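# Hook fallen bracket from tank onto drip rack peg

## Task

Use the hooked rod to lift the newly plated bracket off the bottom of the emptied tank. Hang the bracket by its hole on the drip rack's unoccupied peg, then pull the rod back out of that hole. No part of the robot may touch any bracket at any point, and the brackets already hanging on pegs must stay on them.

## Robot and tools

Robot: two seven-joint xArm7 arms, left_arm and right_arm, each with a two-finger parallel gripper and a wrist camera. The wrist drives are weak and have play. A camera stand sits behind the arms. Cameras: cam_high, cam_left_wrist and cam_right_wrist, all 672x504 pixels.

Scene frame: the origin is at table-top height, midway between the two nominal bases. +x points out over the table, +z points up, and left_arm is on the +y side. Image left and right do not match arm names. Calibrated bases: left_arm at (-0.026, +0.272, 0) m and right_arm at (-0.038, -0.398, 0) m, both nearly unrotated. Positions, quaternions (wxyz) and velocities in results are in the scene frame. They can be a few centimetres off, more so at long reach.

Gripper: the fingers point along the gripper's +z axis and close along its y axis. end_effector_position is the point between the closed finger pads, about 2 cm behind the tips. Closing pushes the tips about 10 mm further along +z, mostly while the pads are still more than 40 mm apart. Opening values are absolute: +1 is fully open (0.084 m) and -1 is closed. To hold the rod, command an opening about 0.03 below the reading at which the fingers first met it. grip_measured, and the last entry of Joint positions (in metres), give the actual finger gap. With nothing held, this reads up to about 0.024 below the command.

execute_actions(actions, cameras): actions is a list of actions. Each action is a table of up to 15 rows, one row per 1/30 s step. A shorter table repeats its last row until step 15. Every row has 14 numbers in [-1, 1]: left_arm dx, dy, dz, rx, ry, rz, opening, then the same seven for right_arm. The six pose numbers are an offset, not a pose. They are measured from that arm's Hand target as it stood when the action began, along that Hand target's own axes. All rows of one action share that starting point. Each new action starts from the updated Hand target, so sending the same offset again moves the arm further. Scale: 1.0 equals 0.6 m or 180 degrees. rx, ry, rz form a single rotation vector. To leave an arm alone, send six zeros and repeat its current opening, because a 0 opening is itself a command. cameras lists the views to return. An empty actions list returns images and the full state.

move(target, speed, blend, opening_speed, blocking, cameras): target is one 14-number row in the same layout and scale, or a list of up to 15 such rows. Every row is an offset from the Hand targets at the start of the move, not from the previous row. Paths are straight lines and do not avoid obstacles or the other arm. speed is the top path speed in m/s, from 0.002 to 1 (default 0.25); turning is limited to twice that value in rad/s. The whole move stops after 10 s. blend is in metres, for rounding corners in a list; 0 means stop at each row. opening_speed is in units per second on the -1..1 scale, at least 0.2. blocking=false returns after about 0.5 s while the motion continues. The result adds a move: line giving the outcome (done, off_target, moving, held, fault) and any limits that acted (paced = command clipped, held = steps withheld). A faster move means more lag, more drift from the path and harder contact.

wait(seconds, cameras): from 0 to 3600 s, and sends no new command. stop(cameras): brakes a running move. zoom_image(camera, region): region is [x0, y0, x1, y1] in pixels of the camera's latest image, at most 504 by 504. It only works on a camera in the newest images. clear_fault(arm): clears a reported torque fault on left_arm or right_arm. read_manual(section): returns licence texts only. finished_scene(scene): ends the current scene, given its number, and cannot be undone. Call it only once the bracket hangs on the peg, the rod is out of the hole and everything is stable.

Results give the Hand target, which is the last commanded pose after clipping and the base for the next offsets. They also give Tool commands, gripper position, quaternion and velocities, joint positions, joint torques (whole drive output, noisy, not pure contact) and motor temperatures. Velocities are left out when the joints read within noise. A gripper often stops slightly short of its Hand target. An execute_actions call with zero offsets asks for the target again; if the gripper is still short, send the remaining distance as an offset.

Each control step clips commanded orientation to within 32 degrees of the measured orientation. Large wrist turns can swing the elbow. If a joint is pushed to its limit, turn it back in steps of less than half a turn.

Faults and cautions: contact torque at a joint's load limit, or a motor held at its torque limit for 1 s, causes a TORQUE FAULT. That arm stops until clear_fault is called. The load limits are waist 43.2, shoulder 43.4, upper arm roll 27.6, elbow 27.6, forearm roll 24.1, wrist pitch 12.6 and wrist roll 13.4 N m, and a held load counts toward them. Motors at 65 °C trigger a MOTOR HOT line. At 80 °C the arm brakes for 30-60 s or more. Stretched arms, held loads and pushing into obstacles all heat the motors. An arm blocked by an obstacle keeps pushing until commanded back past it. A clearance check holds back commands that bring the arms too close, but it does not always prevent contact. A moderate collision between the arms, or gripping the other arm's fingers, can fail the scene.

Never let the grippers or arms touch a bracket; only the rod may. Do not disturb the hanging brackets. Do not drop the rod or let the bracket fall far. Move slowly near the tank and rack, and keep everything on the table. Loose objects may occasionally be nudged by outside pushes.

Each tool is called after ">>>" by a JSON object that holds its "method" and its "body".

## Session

>>> {"method": "execute_actions", "body": {"actions": []}}

Scene clock: 0.00 s.
left_arm: end_effector_position=(+0.0617, +0.0708, +0.2802) grip_measured=+1.00 end_effector_quat_wxyz=(-0.325, +0.895, -0.068, +0.297) | right_arm: end_effector_position=(+0.3999, -0.6288, +0.2305) grip_measured=+1.00 end_effector_quat_wxyz=(-0.320, +0.937, +0.064, +0.125)
Joint positions: left_arm=[-0.871 -0.556 -0.769 0.729 0.329 1.738 -1.33 0.084] | right_arm=[-0.682 0.3 -0.125 1.419 0.643 1.518 -1.098 0.084]
Joint velocities: within noise
Joint torques (N m): no reading
Motor temperatures (°C): left_arm=[38 36 36 32 39 39 37] | right_arm=[36 40 36 34 42 36 40]
Hand target: left_arm +0.0617, +0.0708, +0.2802; -0.325, +0.895, -0.068, +0.297 | right_arm +0.3999, -0.6288, +0.2305; -0.320, +0.937, +0.064, +0.125
Tool commands: left_gripper/opening=+1.0 right_gripper/opening=+1.0

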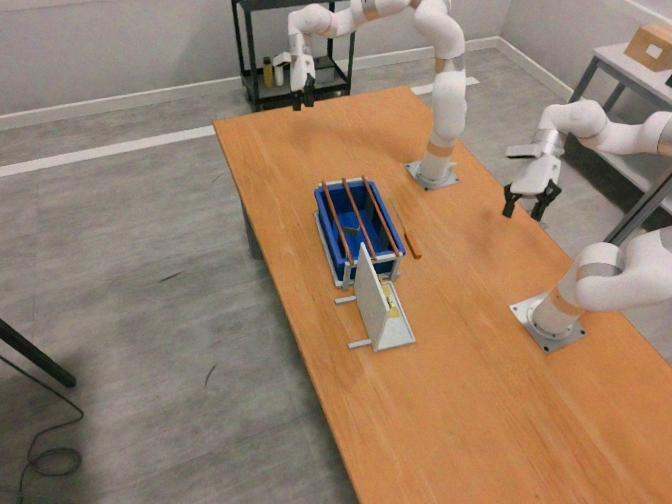

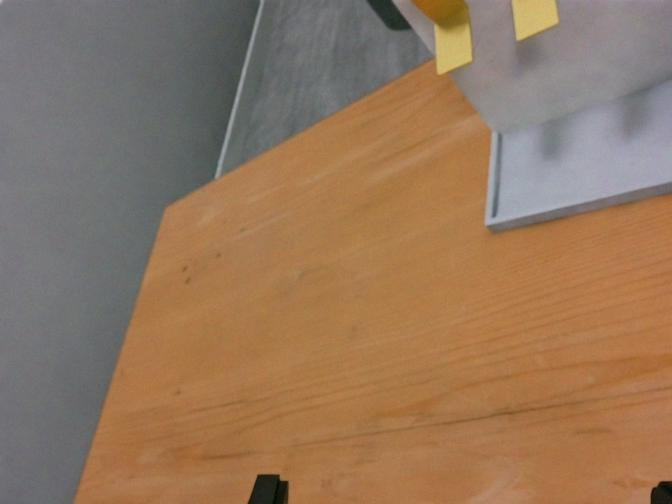

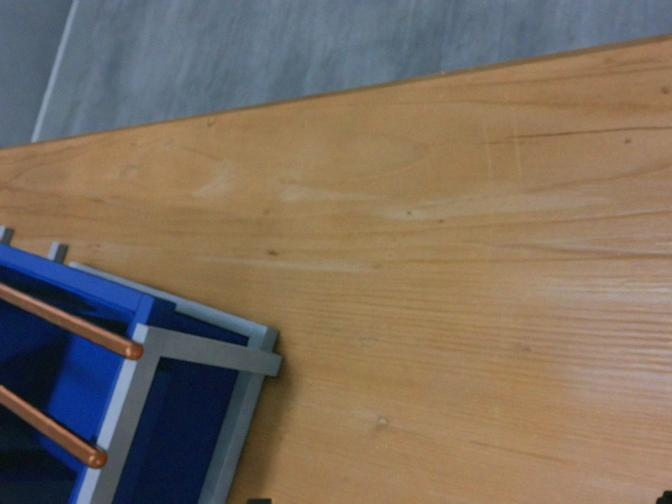

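>>> {"method": "move", "body": {"target": [0.6183,-0.1383,0.0352,-0.2147,-0.1962,-0.0449,0.3,-0.2348,-0.6207,0.0851,-0.208,-0.0813,0.0416,1], "speed": 0.3, "cameras": ["all"]}}

Scene clock: 10.77 s.
left_arm: end_effector_position=(+0.3701, +0.0298, +0.4996) grip_measured=+0.29 end_effector_quat_wxyz=(+0.000, +1.000, +0.000, -0.001) | right_arm: end_effector_position=(+0.1999, -0.3099, +0.3700) grip_measured=+1.00 end_effector_quat_wxyz=(+0.000, +1.000, +0.000, +0.000)
Joint positions: left_arm=[-0.553 0.179 0.004 2.151 -0.001 1.973 -0.546 0.056] | right_arm=[-0.404 -0.849 0.408 0.923 0.305 1.722 -0.064 0.084]
Joint torques (N m): left_arm=[9.05 -19.9 2.46 12.77 -3.65 0.25 -1.7] | right_arm=[5.24 6.14 -2.91 12.34 1.76 -0.49 1.42]
Hand target: left_arm +0.3701, +0.0298, +0.4996; +0.000, +1.000, +0.000, -0.001 | right_arm +0.1999, -0.3099, +0.3700; +0.000, +1.000, +0.000, +0.000
Off the commanded pose: left_arm 0.000 m, 0 deg | right_arm 0.000 m, 0 deg.
move: done

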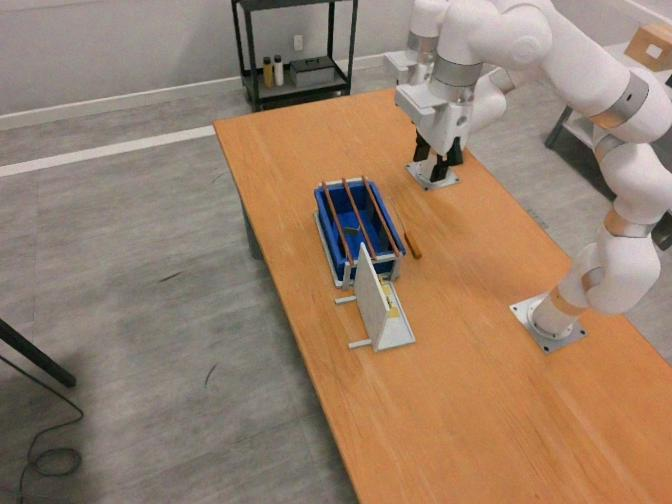

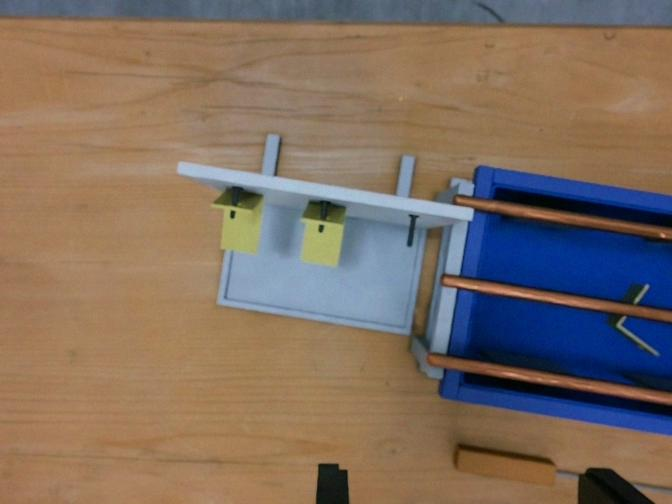

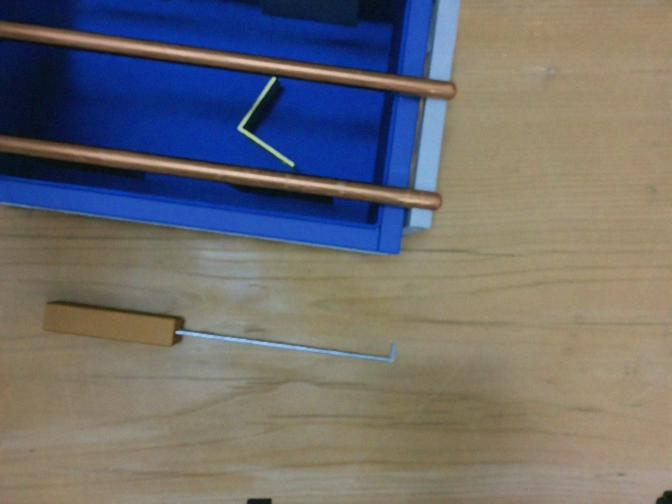

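>>> {"method": "zoom_image", "body": {"camera": "cam_right_wrist", "region": [210, 50, 330, 190]}}

>>> {"method": "zoom_image", "body": {"camera": "cam_left_wrist", "region": [552, 250, 672, 390]}}

>>> {"method": "zoom_image", "body": {"camera": "cam_left_wrist", "region": [160, 130, 460, 350]}}

Scaled by 3.600 from the camera's image (finer frame: 960x720).

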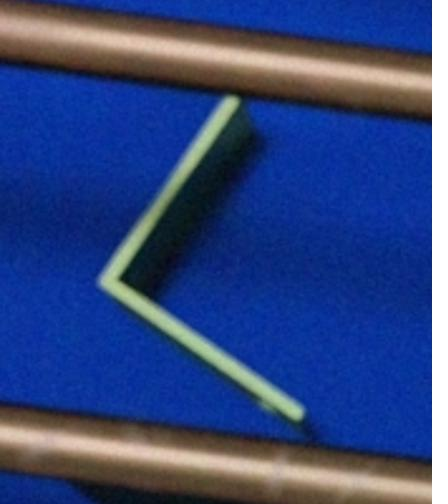

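Scaled by 3.600 from the camera's image (finer frame: 960x720).

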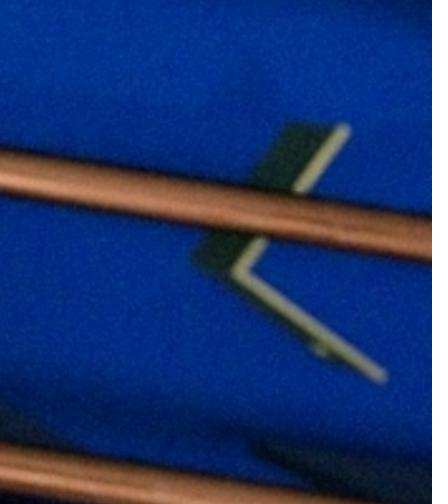

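Scaled by 1.680 from the camera's image (finer frame: 960x720).

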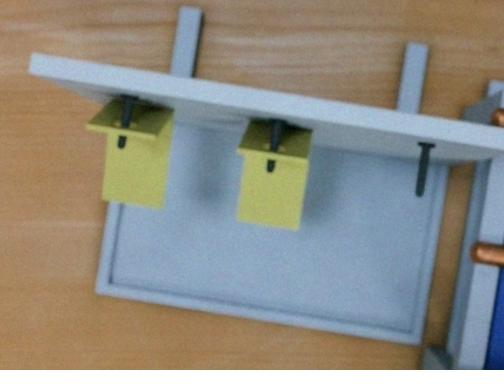

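>>> {"method": "move", "body": {"target": [[-0.25,0.1,0.4667,-0.2562,0.2270,0.4921,0.3,0,0,0,0,0,0,1],[-0.25,0.1795,0.6993,-0.2562,0.2270,0.4921,0.3,0,0,0,0,0,0,1]], "speed": [0.3,0.15], "blend": [0.02,0], "cameras": ["cam_left_wrist","cam_right_wrist"]}}

Scene clock: 55.20 s.
left_arm: end_effector_position=(+0.2197, -0.0778, +0.0802) grip_measured=+0.29 end_effector_quat_wxyz=(-0.346, -0.589, +0.664, -0.306) | right_arm: end_effector_position=(+0.1999, -0.3099, +0.3700) grip_measured=+1.00 end_effector_quat_wxyz=(+0.000, +1.000, +0.000, +0.000)
Joint positions: left_arm=[-1.738 0.149 1.083 0.504 -1.799 0.917 2.579 0.056] | right_arm=[-0.404 -0.849 0.408 0.923 0.305 1.722 -0.064 0.084]
Joint torques (N m): left_arm=[8.77 -4.2 -0.04 10.26 -4.51 2.54 2.54] | right_arm=[-5.78 6.14 -3.13 12.45 1.5 -0.45 1.31]
Hand target: left_arm +0.2197, -0.0778, +0.0802; -0.346, -0.589, +0.664, -0.306 | right_arm +0.1999, -0.3099, +0.3700; +0.000, +1.000, +0.000, +0.000
Off the commanded pose: left_arm 0.000 m, 0 deg | right_arm 0.000 m, 0 deg.
move: done

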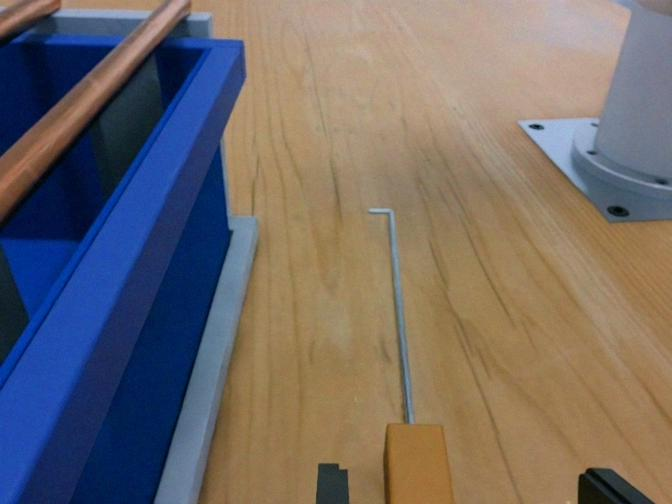

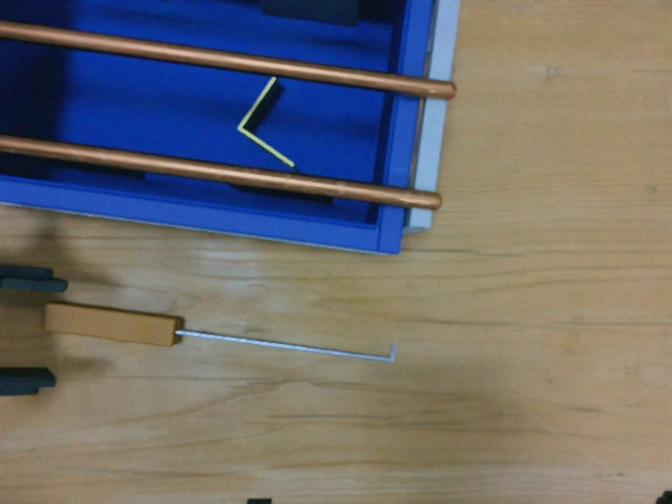

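>>> {"method": "move", "body": {"target": [[-0.0683,0,0.0478,0,0,0,0.3,0,0,0,0,0,0,1],[-0.0683,0,0.0478,0,0,0,-0.75,0,0,0,0,0,0,1]], "speed": 0.12, "opening_speed": 1, "cameras": ["cam_left_wrist","cam_right_wrist"]}}

Scene clock: 67.20 s.
left_arm: end_effector_position=(+0.2196, -0.0777, +0.0302) grip_measured=-0.51 end_effector_quat_wxyz=(-0.346, -0.589, +0.664, -0.306) | right_arm: end_effector_position=(+0.1999, -0.3099, +0.3700) grip_measured=+1.00 end_effector_quat_wxyz=(+0.000, +1.000, +0.000, +0.000)
Joint positions: left_arm=[-1.629 0.441 0.969 0.533 -1.97 1.152 2.673 0.022] | right_arm=[-0.404 -0.849 0.408 0.923 0.305 1.722 -0.064 0.084]
Joint torques (N m): left_arm=[7.95 -10.57 4.13 7.71 -3.32 2.32 2.14] | right_arm=[-5.61 5.66 -3.21 12.35 1.21 -0.48 1.12]
Hand target: left_arm +0.2196, -0.0777, +0.0302; -0.346, -0.589, +0.664, -0.306 | right_arm +0.1999, -0.3099, +0.3700; +0.000, +1.000, +0.000, +0.000
Off the commanded pose: left_arm 0.000 m, 0 deg | right_arm 0.000 m, 0 deg.
move: done

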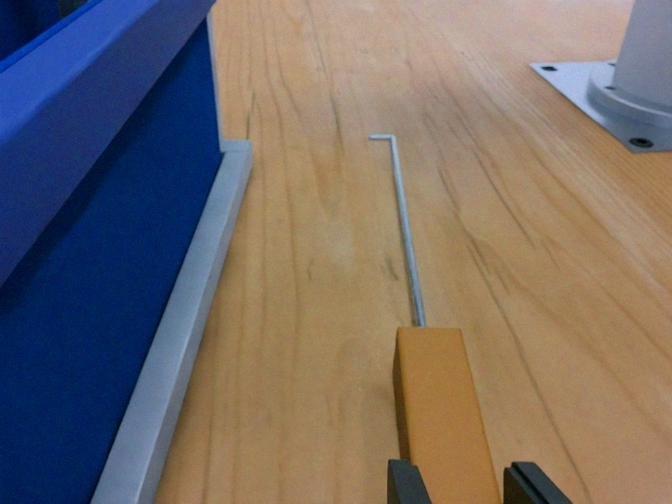

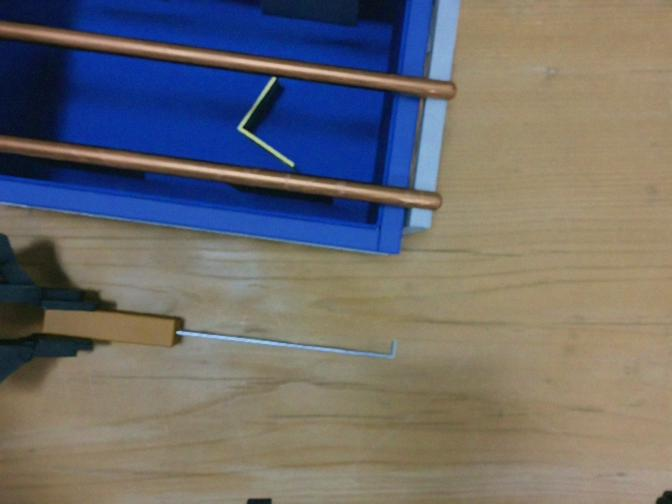

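>>> {"method": "move", "body": {"target": [[0,0,0,0,0,0,0.3,0,0,0,0,0,0,1],[0,0,-0.14,0,0,0,0.3,0,0,0,0,0,0,1],[0.2108,0.026,-0.919,0.2562,-0.227,-0.4921,0.3,0,0,0,0,0,0,1]], "speed": [0.1,0.12,0.35], "opening_speed": 1, "blend": [0,0.02,0], "cameras": ["cam_right_wrist","cam_left_wrist"]}}

Scene clock: 91.73 s.
left_arm: end_effector_position=(+0.2502, +0.3003, +0.4502) grip_measured=+0.29 end_effector_quat_wxyz=(+0.000, +1.000, +0.000, -0.001) | right_arm: end_effector_position=(+0.1999, -0.3099, +0.3700) grip_measured=+1.00 end_effector_quat_wxyz=(+0.000, +1.000, +0.000, +0.000)
Joint positions: left_arm=[-0.121 -0.567 0.129 1.258 0.071 1.822 0.008 0.056] | right_arm=[-0.404 -0.849 0.408 0.923 0.305 1.722 -0.064 0.084]
Joint torques (N m): left_arm=[8.63 1.81 -3.07 13.84 4.24 0.18 -2.13] | right_arm=[-5.67 5.67 -3.43 12.3 1.26 -0.48 1.04]
Hand target: left_arm +0.2502, +0.3003, +0.4502; +0.000, +1.000, +0.000, -0.001 | right_arm +0.1999, -0.3099, +0.3700; +0.000, +1.000, +0.000, +0.000
Off the commanded pose: left_arm 0.000 m, 0 deg | right_arm 0.000 m, 0 deg.
move: done
Images, in order (width x height): cam_left_wrist 672x504, cam_right_wrist 672x504.

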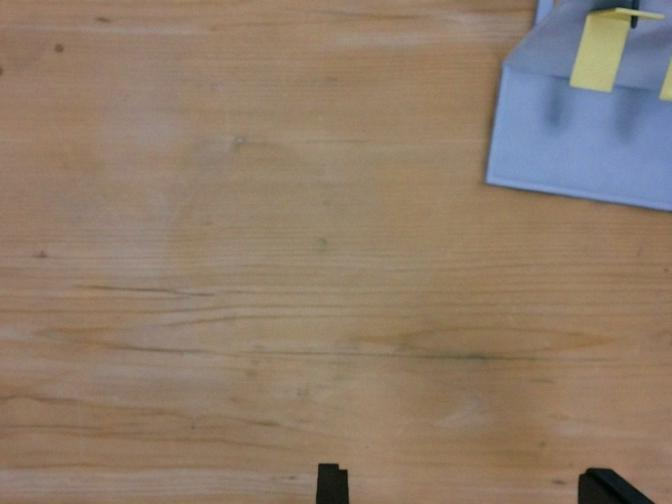

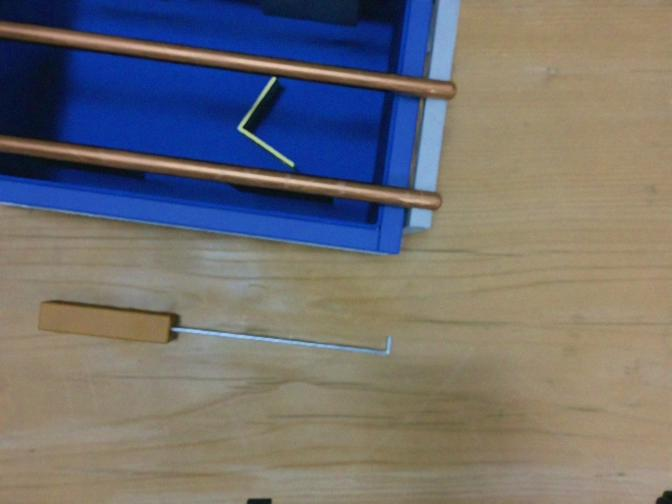

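>>> {"method": "move", "body": {"target": [[0,0,0,0,0,0,0.3,0,-0.35,-0.083,-0.1281,0.1135,0.246,0.3],[0,0,0,0,0,0,0.3,0.0363,-0.4833,0.2833,-0.2562,0.2270,0.4921,0.3]], "speed": 0.25, "blend": [0.04,0], "cameras": ["all"]}}

Scene clock: 101.13 s.
left_arm: end_effector_position=(+0.2502, +0.3003, +0.4502) grip_measured=+0.29 end_effector_quat_wxyz=(+0.000, +1.000, +0.000, -0.001) | right_arm: end_effector_position=(+0.2214, -0.0200, +0.1999) grip_measured=+0.29 end_effector_quat_wxyz=(-0.346, -0.589, +0.663, -0.306)
Joint positions: left_arm=[-0.121 -0.567 0.129 1.258 0.071 1.822 0.008 0.056] | right_arm=[-1.436 -1.438 1.47 2.145 0.65 2.33 1.983 0.056]
Joint torques (N m): left_arm=[9.08 2.25 -0.48 13.66 4.16 0.07 -2.11] | right_arm=[-6.51 25.84 -12.63 1.81 0.5 0.88 1.59]
Hand target: left_arm +0.2502, +0.3003, +0.4502; +0.000, +1.000, +0.000, -0.001 | right_arm +0.2214, -0.0200, +0.1999; -0.346, -0.589, +0.663, -0.306
Off the commanded pose: left_arm 0.000 m, 0 deg | right_arm 0.000 m, 0 deg.
move: done

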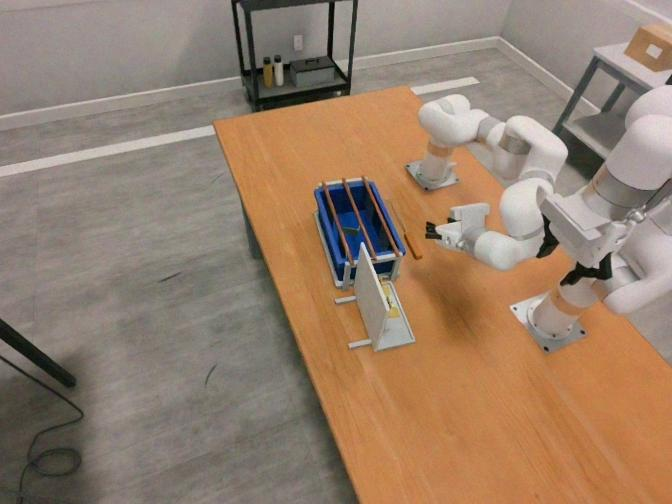

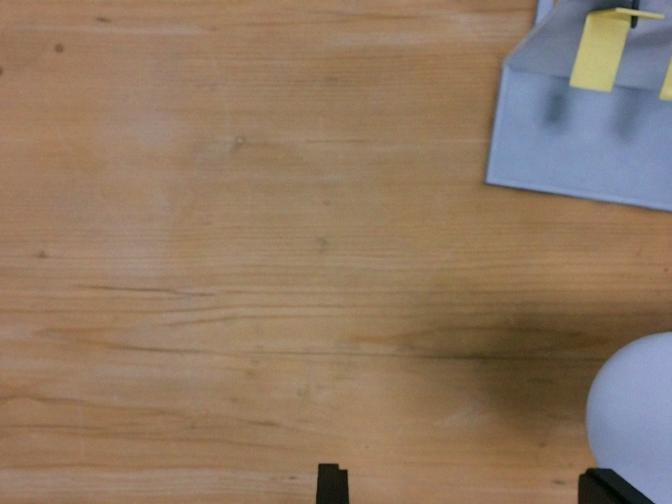

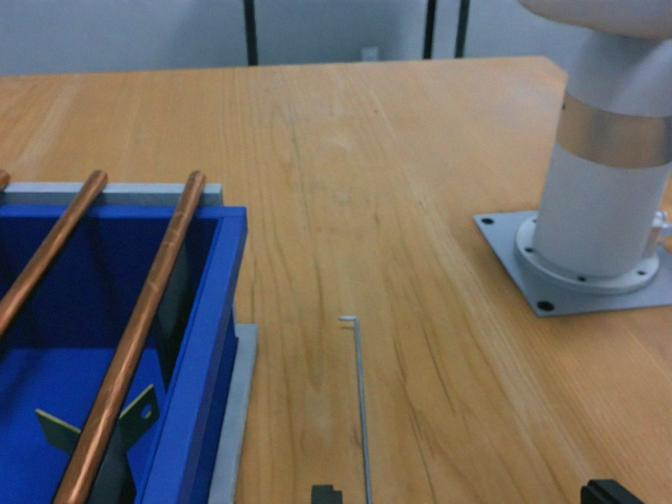

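>>> {"method": "move", "body": {"target": [0,0,0,0,0,0,0.3,-0.1128,-0.011,0.1876,0,0,0,0.3], "speed": 0.15, "cameras": ["cam_right_wrist"]}}

Scene clock: 105.43 s.
left_arm: end_effector_position=(+0.2502, +0.3003, +0.4502) grip_measured=+0.29 end_effector_quat_wxyz=(+0.000, +1.000, +0.000, -0.001) | right_arm: end_effector_position=(+0.2216, -0.0738, +0.0799) grip_measured=+0.29 end_effector_quat_wxyz=(-0.346, -0.589, +0.663, -0.306)
Joint positions: left_arm=[-0.121 -0.567 0.129 1.258 0.071 1.822 0.008 0.056] | right_arm=[-1.227 -1.642 1.547 1.701 0.775 2.069 1.939 0.056]
Joint torques (N m): left_arm=[8.48 1.93 -0.6 13.78 4.09 -0.15 -2.07] | right_arm=[6.4 20.88 -16.37 -2.06 0.35 -1.66 -1.59]
Hand target: left_arm +0.2502, +0.3003, +0.4502; +0.000, +1.000, +0.000, -0.001 | right_arm +0.2216, -0.0738, +0.0799; -0.346, -0.589, +0.663, -0.306
Off the commanded pose: left_arm 0.000 m, 0 deg | right_arm 0.000 m, 0 deg.
move: done

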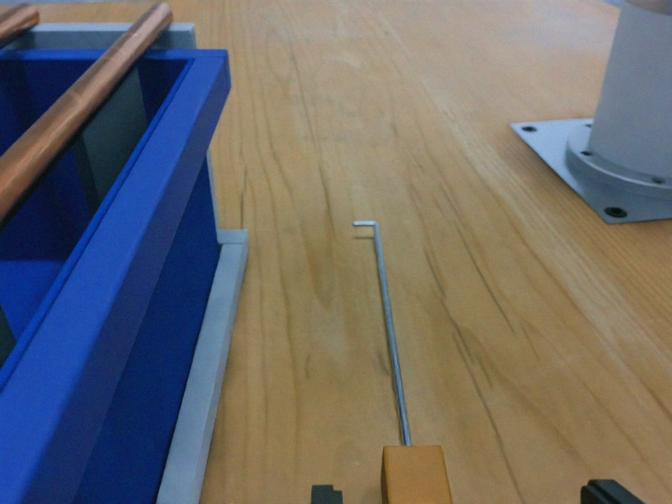

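>>> {"method": "move", "body": {"target": [[0,0,0,0,0,0,0.3,-0.0721,0.0008,0.0424,0,0,0,0.3],[0,0,0,0,0,0,0.3,-0.0721,0.0008,0.0424,0,0,0,-0.75]], "speed": 0.1, "opening_speed": 1, "cameras": ["cam_right_wrist"]}}

Scene clock: 114.83 s.
left_arm: end_effector_position=(+0.2502, +0.3003, +0.4502) grip_measured=+0.29 end_effector_quat_wxyz=(+0.000, +1.000, +0.000, -0.001) | right_arm: end_effector_position=(+0.2215, -0.0698, +0.0299) grip_measured=-0.50 end_effector_quat_wxyz=(-0.346, -0.589, +0.663, -0.306)
Joint positions: left_arm=[-0.121 -0.567 0.129 1.258 0.071 1.822 0.008 0.056] | right_arm=[-1.242 -1.697 1.606 1.733 0.851 2.032 2.007 0.022]
Joint torques (N m): left_arm=[8.42 1.79 -0.94 13.4 3.54 -0.18 -1.83] | right_arm=[-6.07 21.44 -15.99 0.03 0.39 -0.73 1.27]
Hand target: left_arm +0.2502, +0.3003, +0.4502; +0.000, +1.000, +0.000, -0.001 | right_arm +0.2215, -0.0698, +0.0299; -0.346, -0.589, +0.663, -0.306
Off the commanded pose: left_arm 0.000 m, 0 deg | right_arm 0.000 m, 0 deg.
move: done

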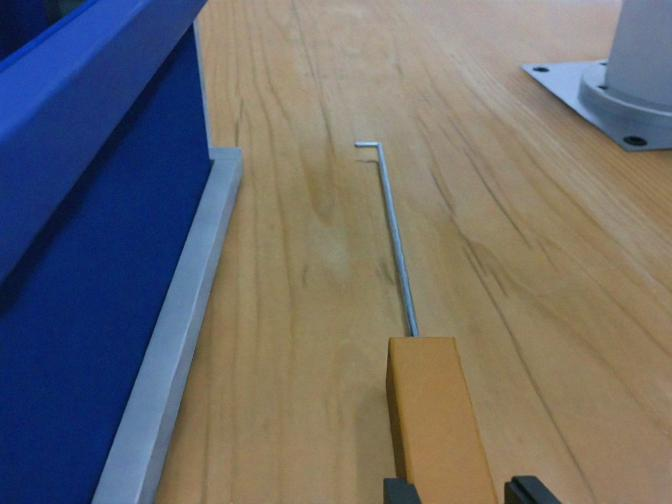

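>>> {"method": "move", "body": {"target": [[0,0,0,0,0,0,0.3,0.055,0,-0.0383,0,0,0,-0.75],[0,0,0,0,0,0,0.3,0.5158,0.017,-0.3387,0,-0.389,0,-0.75]], "speed": 0.2, "blend": [0.02,0], "cameras": ["all"]}}

Scene clock: 136.53 s.
left_arm: end_effector_position=(+0.2502, +0.3003, +0.4502) grip_measured=+0.29 end_effector_quat_wxyz=(+0.000, +1.000, +0.000, -0.001) | right_arm: end_effector_position=(+0.2103, -0.0795, +0.3999) grip_measured=-0.50 end_effector_quat_wxyz=(+0.097, -0.658, +0.742, +0.087)
Joint positions: left_arm=[-0.121 -0.567 0.129 1.258 0.071 1.822 0.008 0.056] | right_arm=[-0.919 -1.081 0.785 1.248 1.057 1.998 1.756 0.022]
Joint torques (N m): left_arm=[8.81 1.39 -0.88 13.48 3.23 -0.44 -1.89] | right_arm=[6.01 17.5 -16.43 8.01 4.48 -0.47 1.37]
Hand target: left_arm +0.2502, +0.3003, +0.4502; +0.000, +1.000, +0.000, -0.001 | right_arm +0.2103, -0.0795, +0.3999; +0.098, -0.658, +0.742, +0.087
Off the commanded pose: left_arm 0.000 m, 0 deg | right_arm 0.000 m, 0 deg.
move: done

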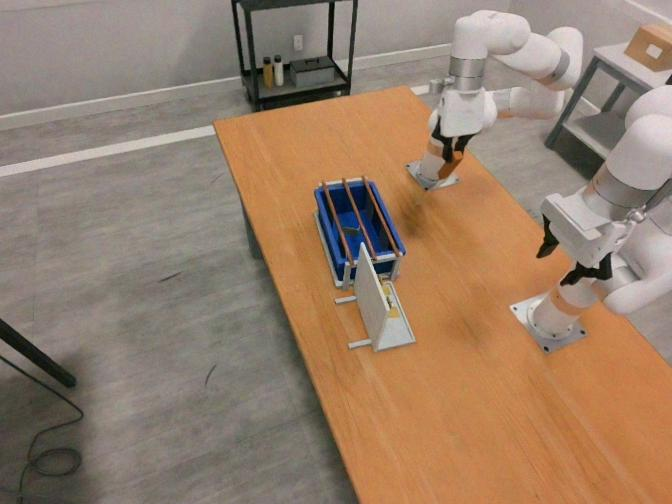

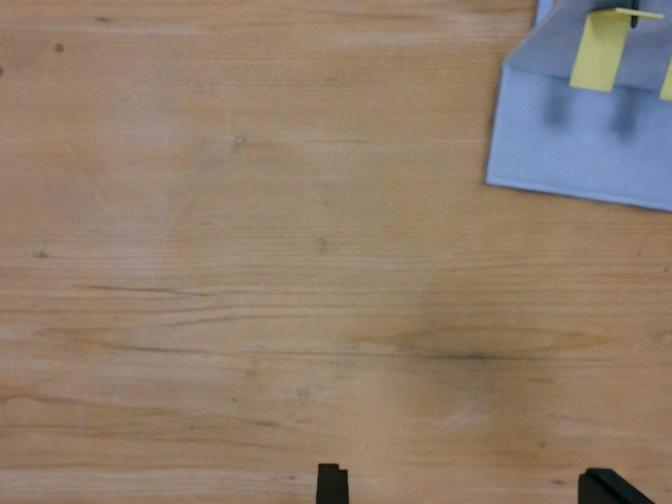

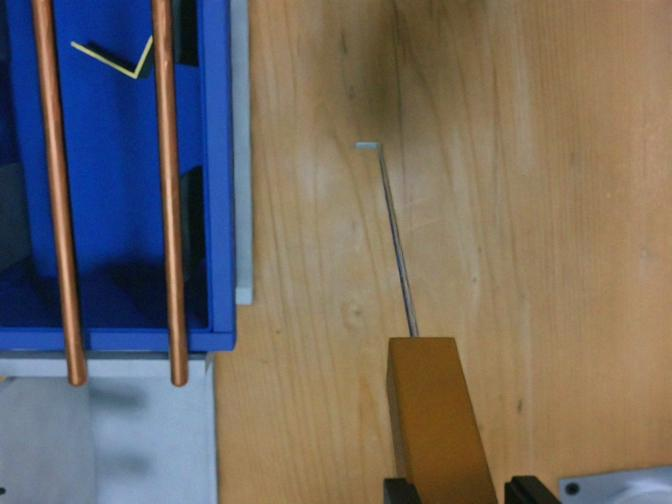

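>>> {"method": "move", "body": {"target": [[0,0,0,0,0,0,0.3,0.1592,-0.0898,-0.1462,-0.1098,0,-0.41,-0.75],[0,0,0,0,0,0,0.3,0.3223,-0.2302,-0.1588,-0.2198,0,-0.8205,-0.75]], "speed": 0.25, "blend": [0.04,0]}}

>>> {"method": "move", "body": {"target": [0.0517,0.5917,0.4433,-0.1396,0.1606,0.4393,-1,0,0,0,0,0,0,-0.75], "speed": 0.25, "cameras": ["all"]}}

Scene clock: 159.23 s.
left_arm: end_effector_position=(+0.2502, +0.3003, +0.4502) grip_measured=+0.29 end_effector_quat_wxyz=(+0.000, +1.000, +0.000, -0.001) | right_arm: end_effector_position=(+0.3222, -0.3059, +0.4418) grip_measured=-0.50 end_effector_quat_wxyz=(+0.061, +0.875, +0.466, -0.115)
Joint positions: left_arm=[-0.121 -0.567 0.129 1.258 0.071 1.822 0.008 0.056] | right_arm=[-0.779 -0.187 0.972 1.651 -0.033 1.943 -0.801 0.022]
Joint torques (N m): left_arm=[8.24 1.53 -0.58 13.14 3.22 -0.46 -1.99] | right_arm=[6.31 -10.58 -5.94 9.94 1.76 -2.79 -1.54]
Hand target: left_arm +0.2502, +0.3003, +0.4502; +0.000, +1.000, +0.000, -0.001 | right_arm +0.3222, -0.3059, +0.4418; +0.061, +0.875, +0.466, -0.115
Off the commanded pose: left_arm 0.000 m, 0 deg | right_arm 0.000 m, 0 deg.
move: done

Scene clock: 163.00 s.
left_arm: end_effector_position=(+0.2809, -0.0546, +0.1841) grip_measured=-1.00 end_effector_quat_wxyz=(+0.199, +0.720, -0.624, +0.228) | right_arm: end_effector_position=(+0.3222, -0.3059, +0.4418) grip_measured=-0.50 end_effector_quat_wxyz=(+0.061, +0.875, +0.466, -0.115)
Joint positions: left_arm=[-0.924 -0.253 0.194 0.558 -0.84 0.46 1.407 0] | right_arm=[-0.779 -0.187 0.972 1.651 -0.033 1.943 -0.801 0.022]
Joint torques (N m): left_arm=[-8.48 -8.64 1.47 14.06 -3.28 0.34 2.45] | right_arm=[6.07 -10.67 -5.89 9.88 1.63 -2.71 -1.86]
Hand target: left_arm +0.2809, -0.0546, +0.1841; +0.199, +0.720, -0.624, +0.228 | right_arm +0.3222, -0.3059, +0.4418; +0.061, +0.875, +0.466, -0.115
Off the commanded pose: left_arm 0.000 m, 0 deg | right_arm 0.000 m, 0 deg.
move: done

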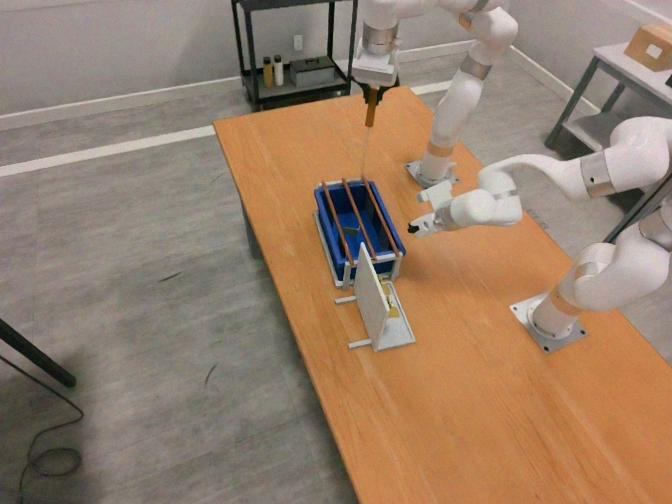

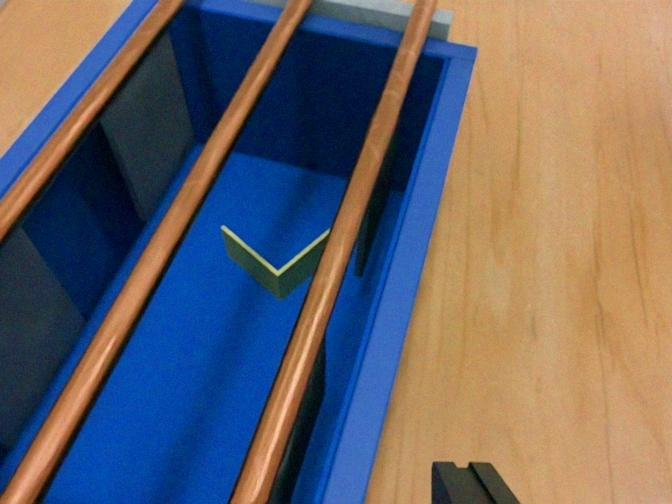

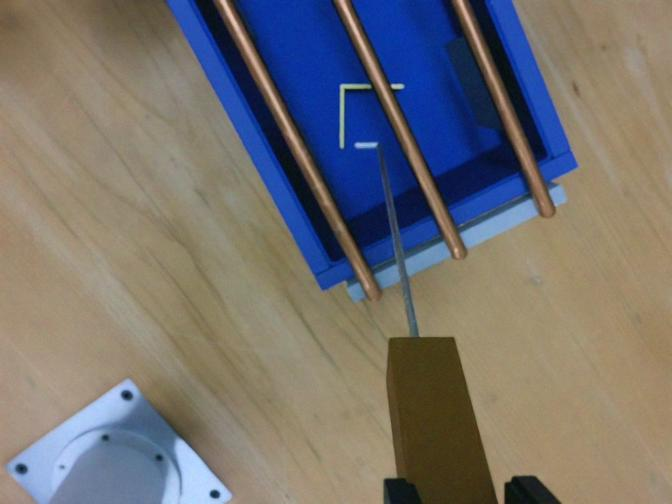

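>>> {"method": "move", "body": {"target": [0,-0.058,0,0,0,0,-1,0.0421,0.0067,0.1958,0,0,0,-0.75], "speed": 0.12, "cameras": ["cam_left_wrist","cam_right_wrist"]}}

>>> {"method": "zoom_image", "body": {"camera": "cam_left_wrist", "region": [200, 150, 360, 310]}}

>>> {"method": "zoom_image", "body": {"camera": "cam_right_wrist", "region": [290, 50, 430, 190]}}

Scene clock: 187.47 s.
left_arm: end_effector_position=(+0.3153, -0.0497, +0.1840) grip_measured=-1.00 end_effector_quat_wxyz=(+0.199, +0.720, -0.624, +0.228) | right_arm: end_effector_position=(+0.3222, -0.3131, +0.3218) grip_measured=-0.50 end_effector_quat_wxyz=(+0.061, +0.875, +0.466, -0.115)
Joint positions: left_arm=[-0.905 -0.169 0.25 0.65 -0.852 0.513 1.477 0] | right_arm=[-0.739 -0.344 0.895 1.198 0.069 1.593 -0.864 0.022]
Joint torques (N m): left_arm=[8.77 -10.8 1.84 14.38 -3.31 0.2 2.43] | right_arm=[6.38 -9.83 -2.78 10.72 2.65 -2.84 0.92]
Hand target: left_arm +0.3153, -0.0497, +0.1840; +0.199, +0.720, -0.624, +0.228 | right_arm +0.3221, -0.3131, +0.3218; +0.061, +0.875, +0.466, -0.115
Off the commanded pose: left_arm 0.000 m, 0 deg | right_arm 0.000 m, 0 deg.
move: done

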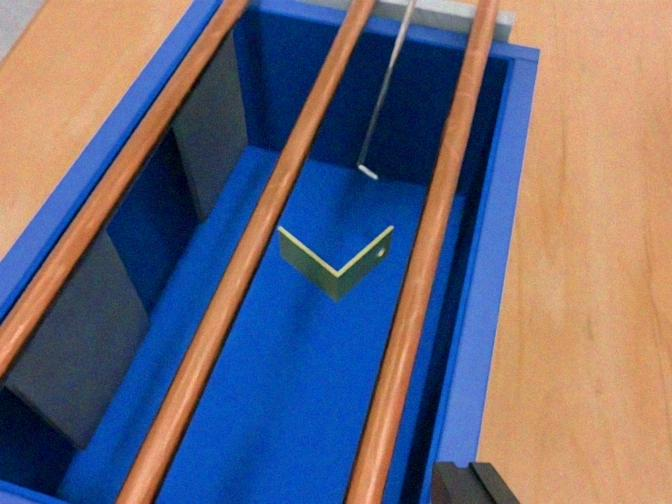

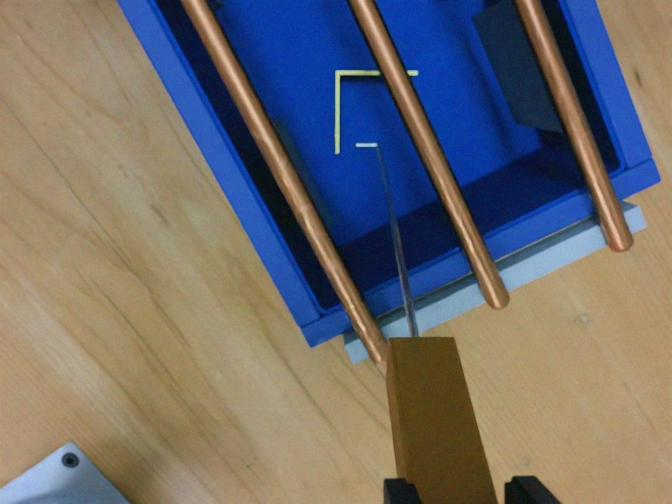

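Scaled by 3.150 from the camera's image (finer frame: 960x720).

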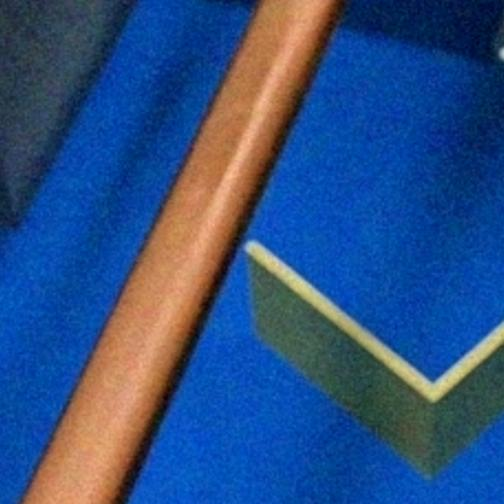

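Scaled by 3.600 from the camera's image (finer frame: 960x720).

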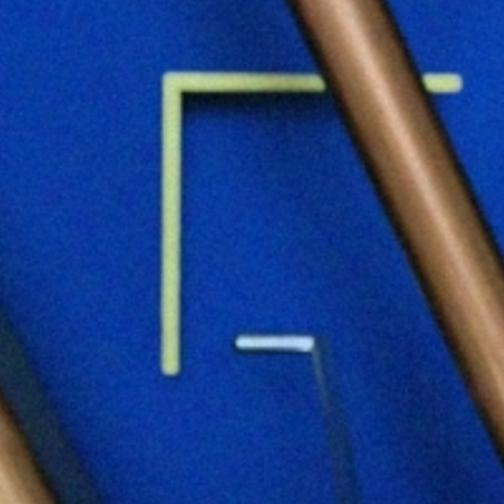

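>>> {"method": "move", "body": {"target": [0,0,0,0,0,0,-1,0.0255,0,0.079,0,0,0,-0.75], "speed": 0.08, "cameras": ["cam_left_wrist","cam_right_wrist"]}}

>>> {"method": "zoom_image", "body": {"camera": "cam_left_wrist", "region": [310, 190, 430, 310]}}

>>> {"method": "zoom_image", "body": {"camera": "cam_right_wrist", "region": [290, 50, 430, 190]}}

Scene clock: 203.77 s.
left_arm: end_effector_position=(+0.3153, -0.0497, +0.1840) grip_measured=-1.00 end_effector_quat_wxyz=(+0.199, +0.720, -0.624, +0.228) | right_arm: end_effector_position=(+0.3235, -0.3109, +0.2721) grip_measured=-0.50 end_effector_quat_wxyz=(+0.061, +0.875, +0.466, -0.115)
Joint positions: left_arm=[-0.905 -0.169 0.25 0.65 -0.852 0.513 1.477 0] | right_arm=[-0.735 -0.332 0.929 1.068 0.075 1.455 -0.835 0.022]
Joint torques (N m): left_arm=[8.39 -11.03 1.9 14.34 -3.23 0.35 2.46] | right_arm=[-6.08 -0.06 -2.67 10.71 -1.35 -2.87 1.48]
Hand target: left_arm +0.3153, -0.0497, +0.1840; +0.199, +0.720, -0.624, +0.228 | right_arm +0.3235, -0.3110, +0.2721; +0.061, +0.875, +0.466, -0.115
Off the commanded pose: left_arm 0.000 m, 0 deg | right_arm 0.000 m, 0 deg.
move: done

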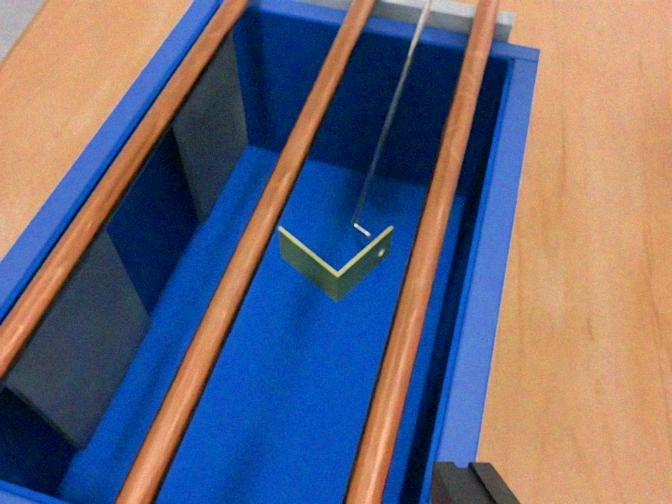

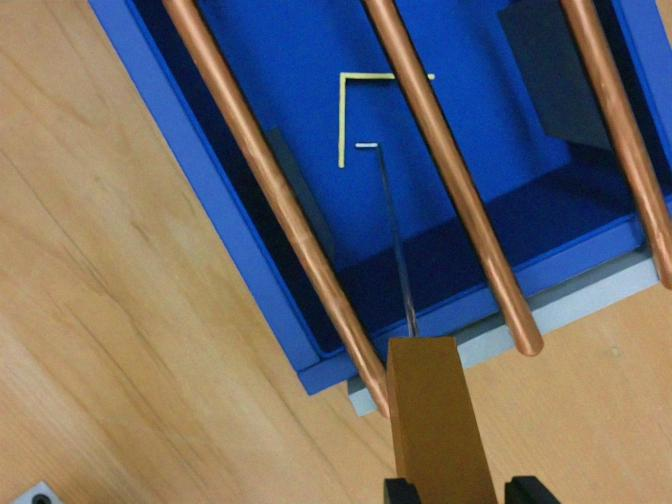

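Scaled by 4.200 from the camera's image (finer frame: 960x720).

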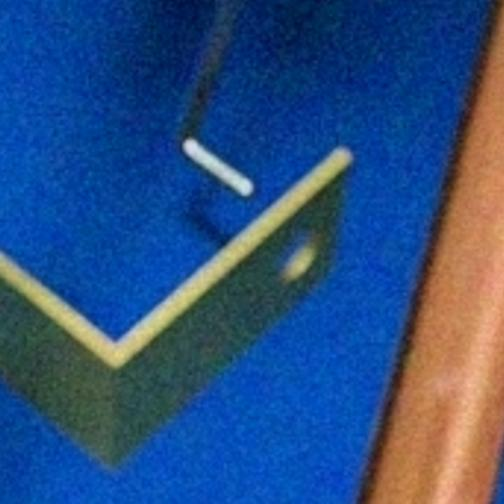

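Scaled by 3.600 from the camera's image (finer frame: 960x720).

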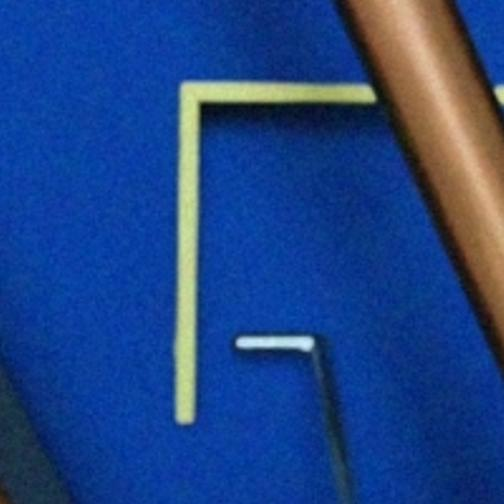

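>>> {"method": "move", "body": {"target": [0,0,0,0,0,0,-1,0.0010,0,0.0086,0,0,0,-0.75], "speed": 0.05, "cameras": ["cam_left_wrist","cam_right_wrist"]}}

>>> {"method": "zoom_image", "body": {"camera": "cam_left_wrist", "region": [310, 190, 430, 310]}}

>>> {"method": "zoom_image", "body": {"camera": "cam_right_wrist", "region": [320, 110, 400, 190]}}

Scene clock: 219.57 s.
left_arm: end_effector_position=(+0.3153, -0.0497, +0.1840) grip_measured=-1.00 end_effector_quat_wxyz=(+0.199, +0.720, -0.624, +0.228) | right_arm: end_effector_position=(+0.3231, -0.3117, +0.2669) grip_measured=-0.50 end_effector_quat_wxyz=(+0.061, +0.875, +0.466, -0.115)
Joint positions: left_arm=[-0.905 -0.169 0.25 0.65 -0.852 0.513 1.477 0] | right_arm=[-0.734 -0.332 0.931 1.053 0.076 1.44 -0.835 0.022]
Joint torques (N m): left_arm=[8.71 -11.03 1.72 14.41 -3.28 0.34 2.56] | right_arm=[6 -9.89 -2.59 10.77 2.83 -2.86 0.95]
Hand target: left_arm +0.3153, -0.0497, +0.1840; +0.199, +0.720, -0.624, +0.228 | right_arm +0.3231, -0.3116, +0.2669; +0.061, +0.875, +0.466, -0.115
Off the commanded pose: left_arm 0.000 m, 0 deg | right_arm 0.000 m, 0 deg.
move: done

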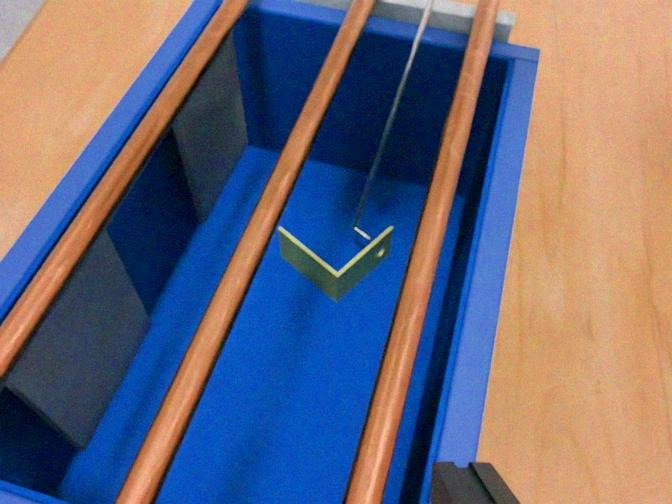

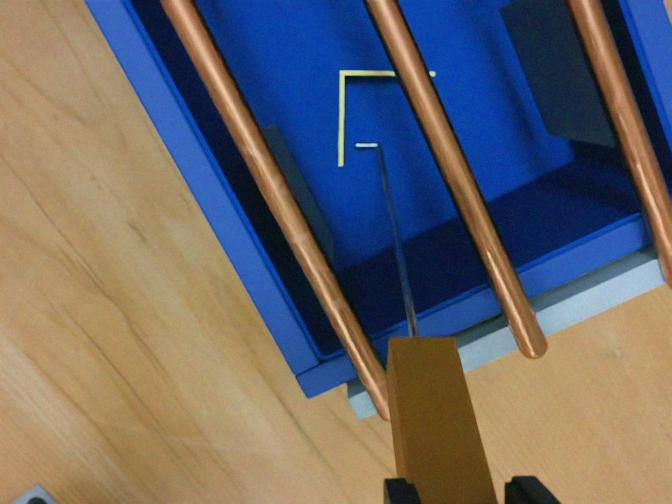

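Scaled by 4.200 from the camera's image (finer frame: 960x720).

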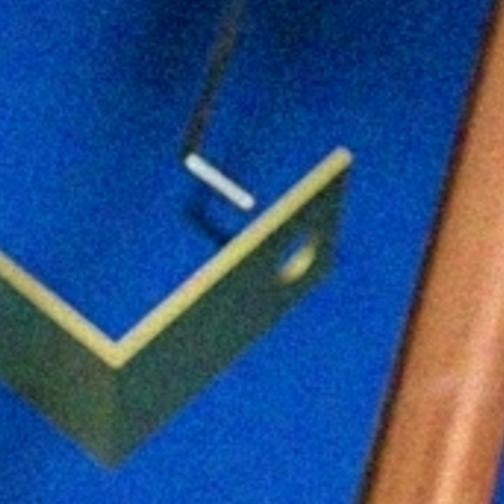

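Scaled by 6.300 from the camera's image (finer frame: 960x720).

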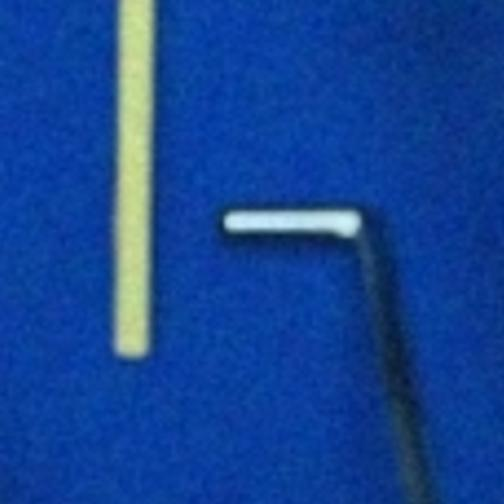

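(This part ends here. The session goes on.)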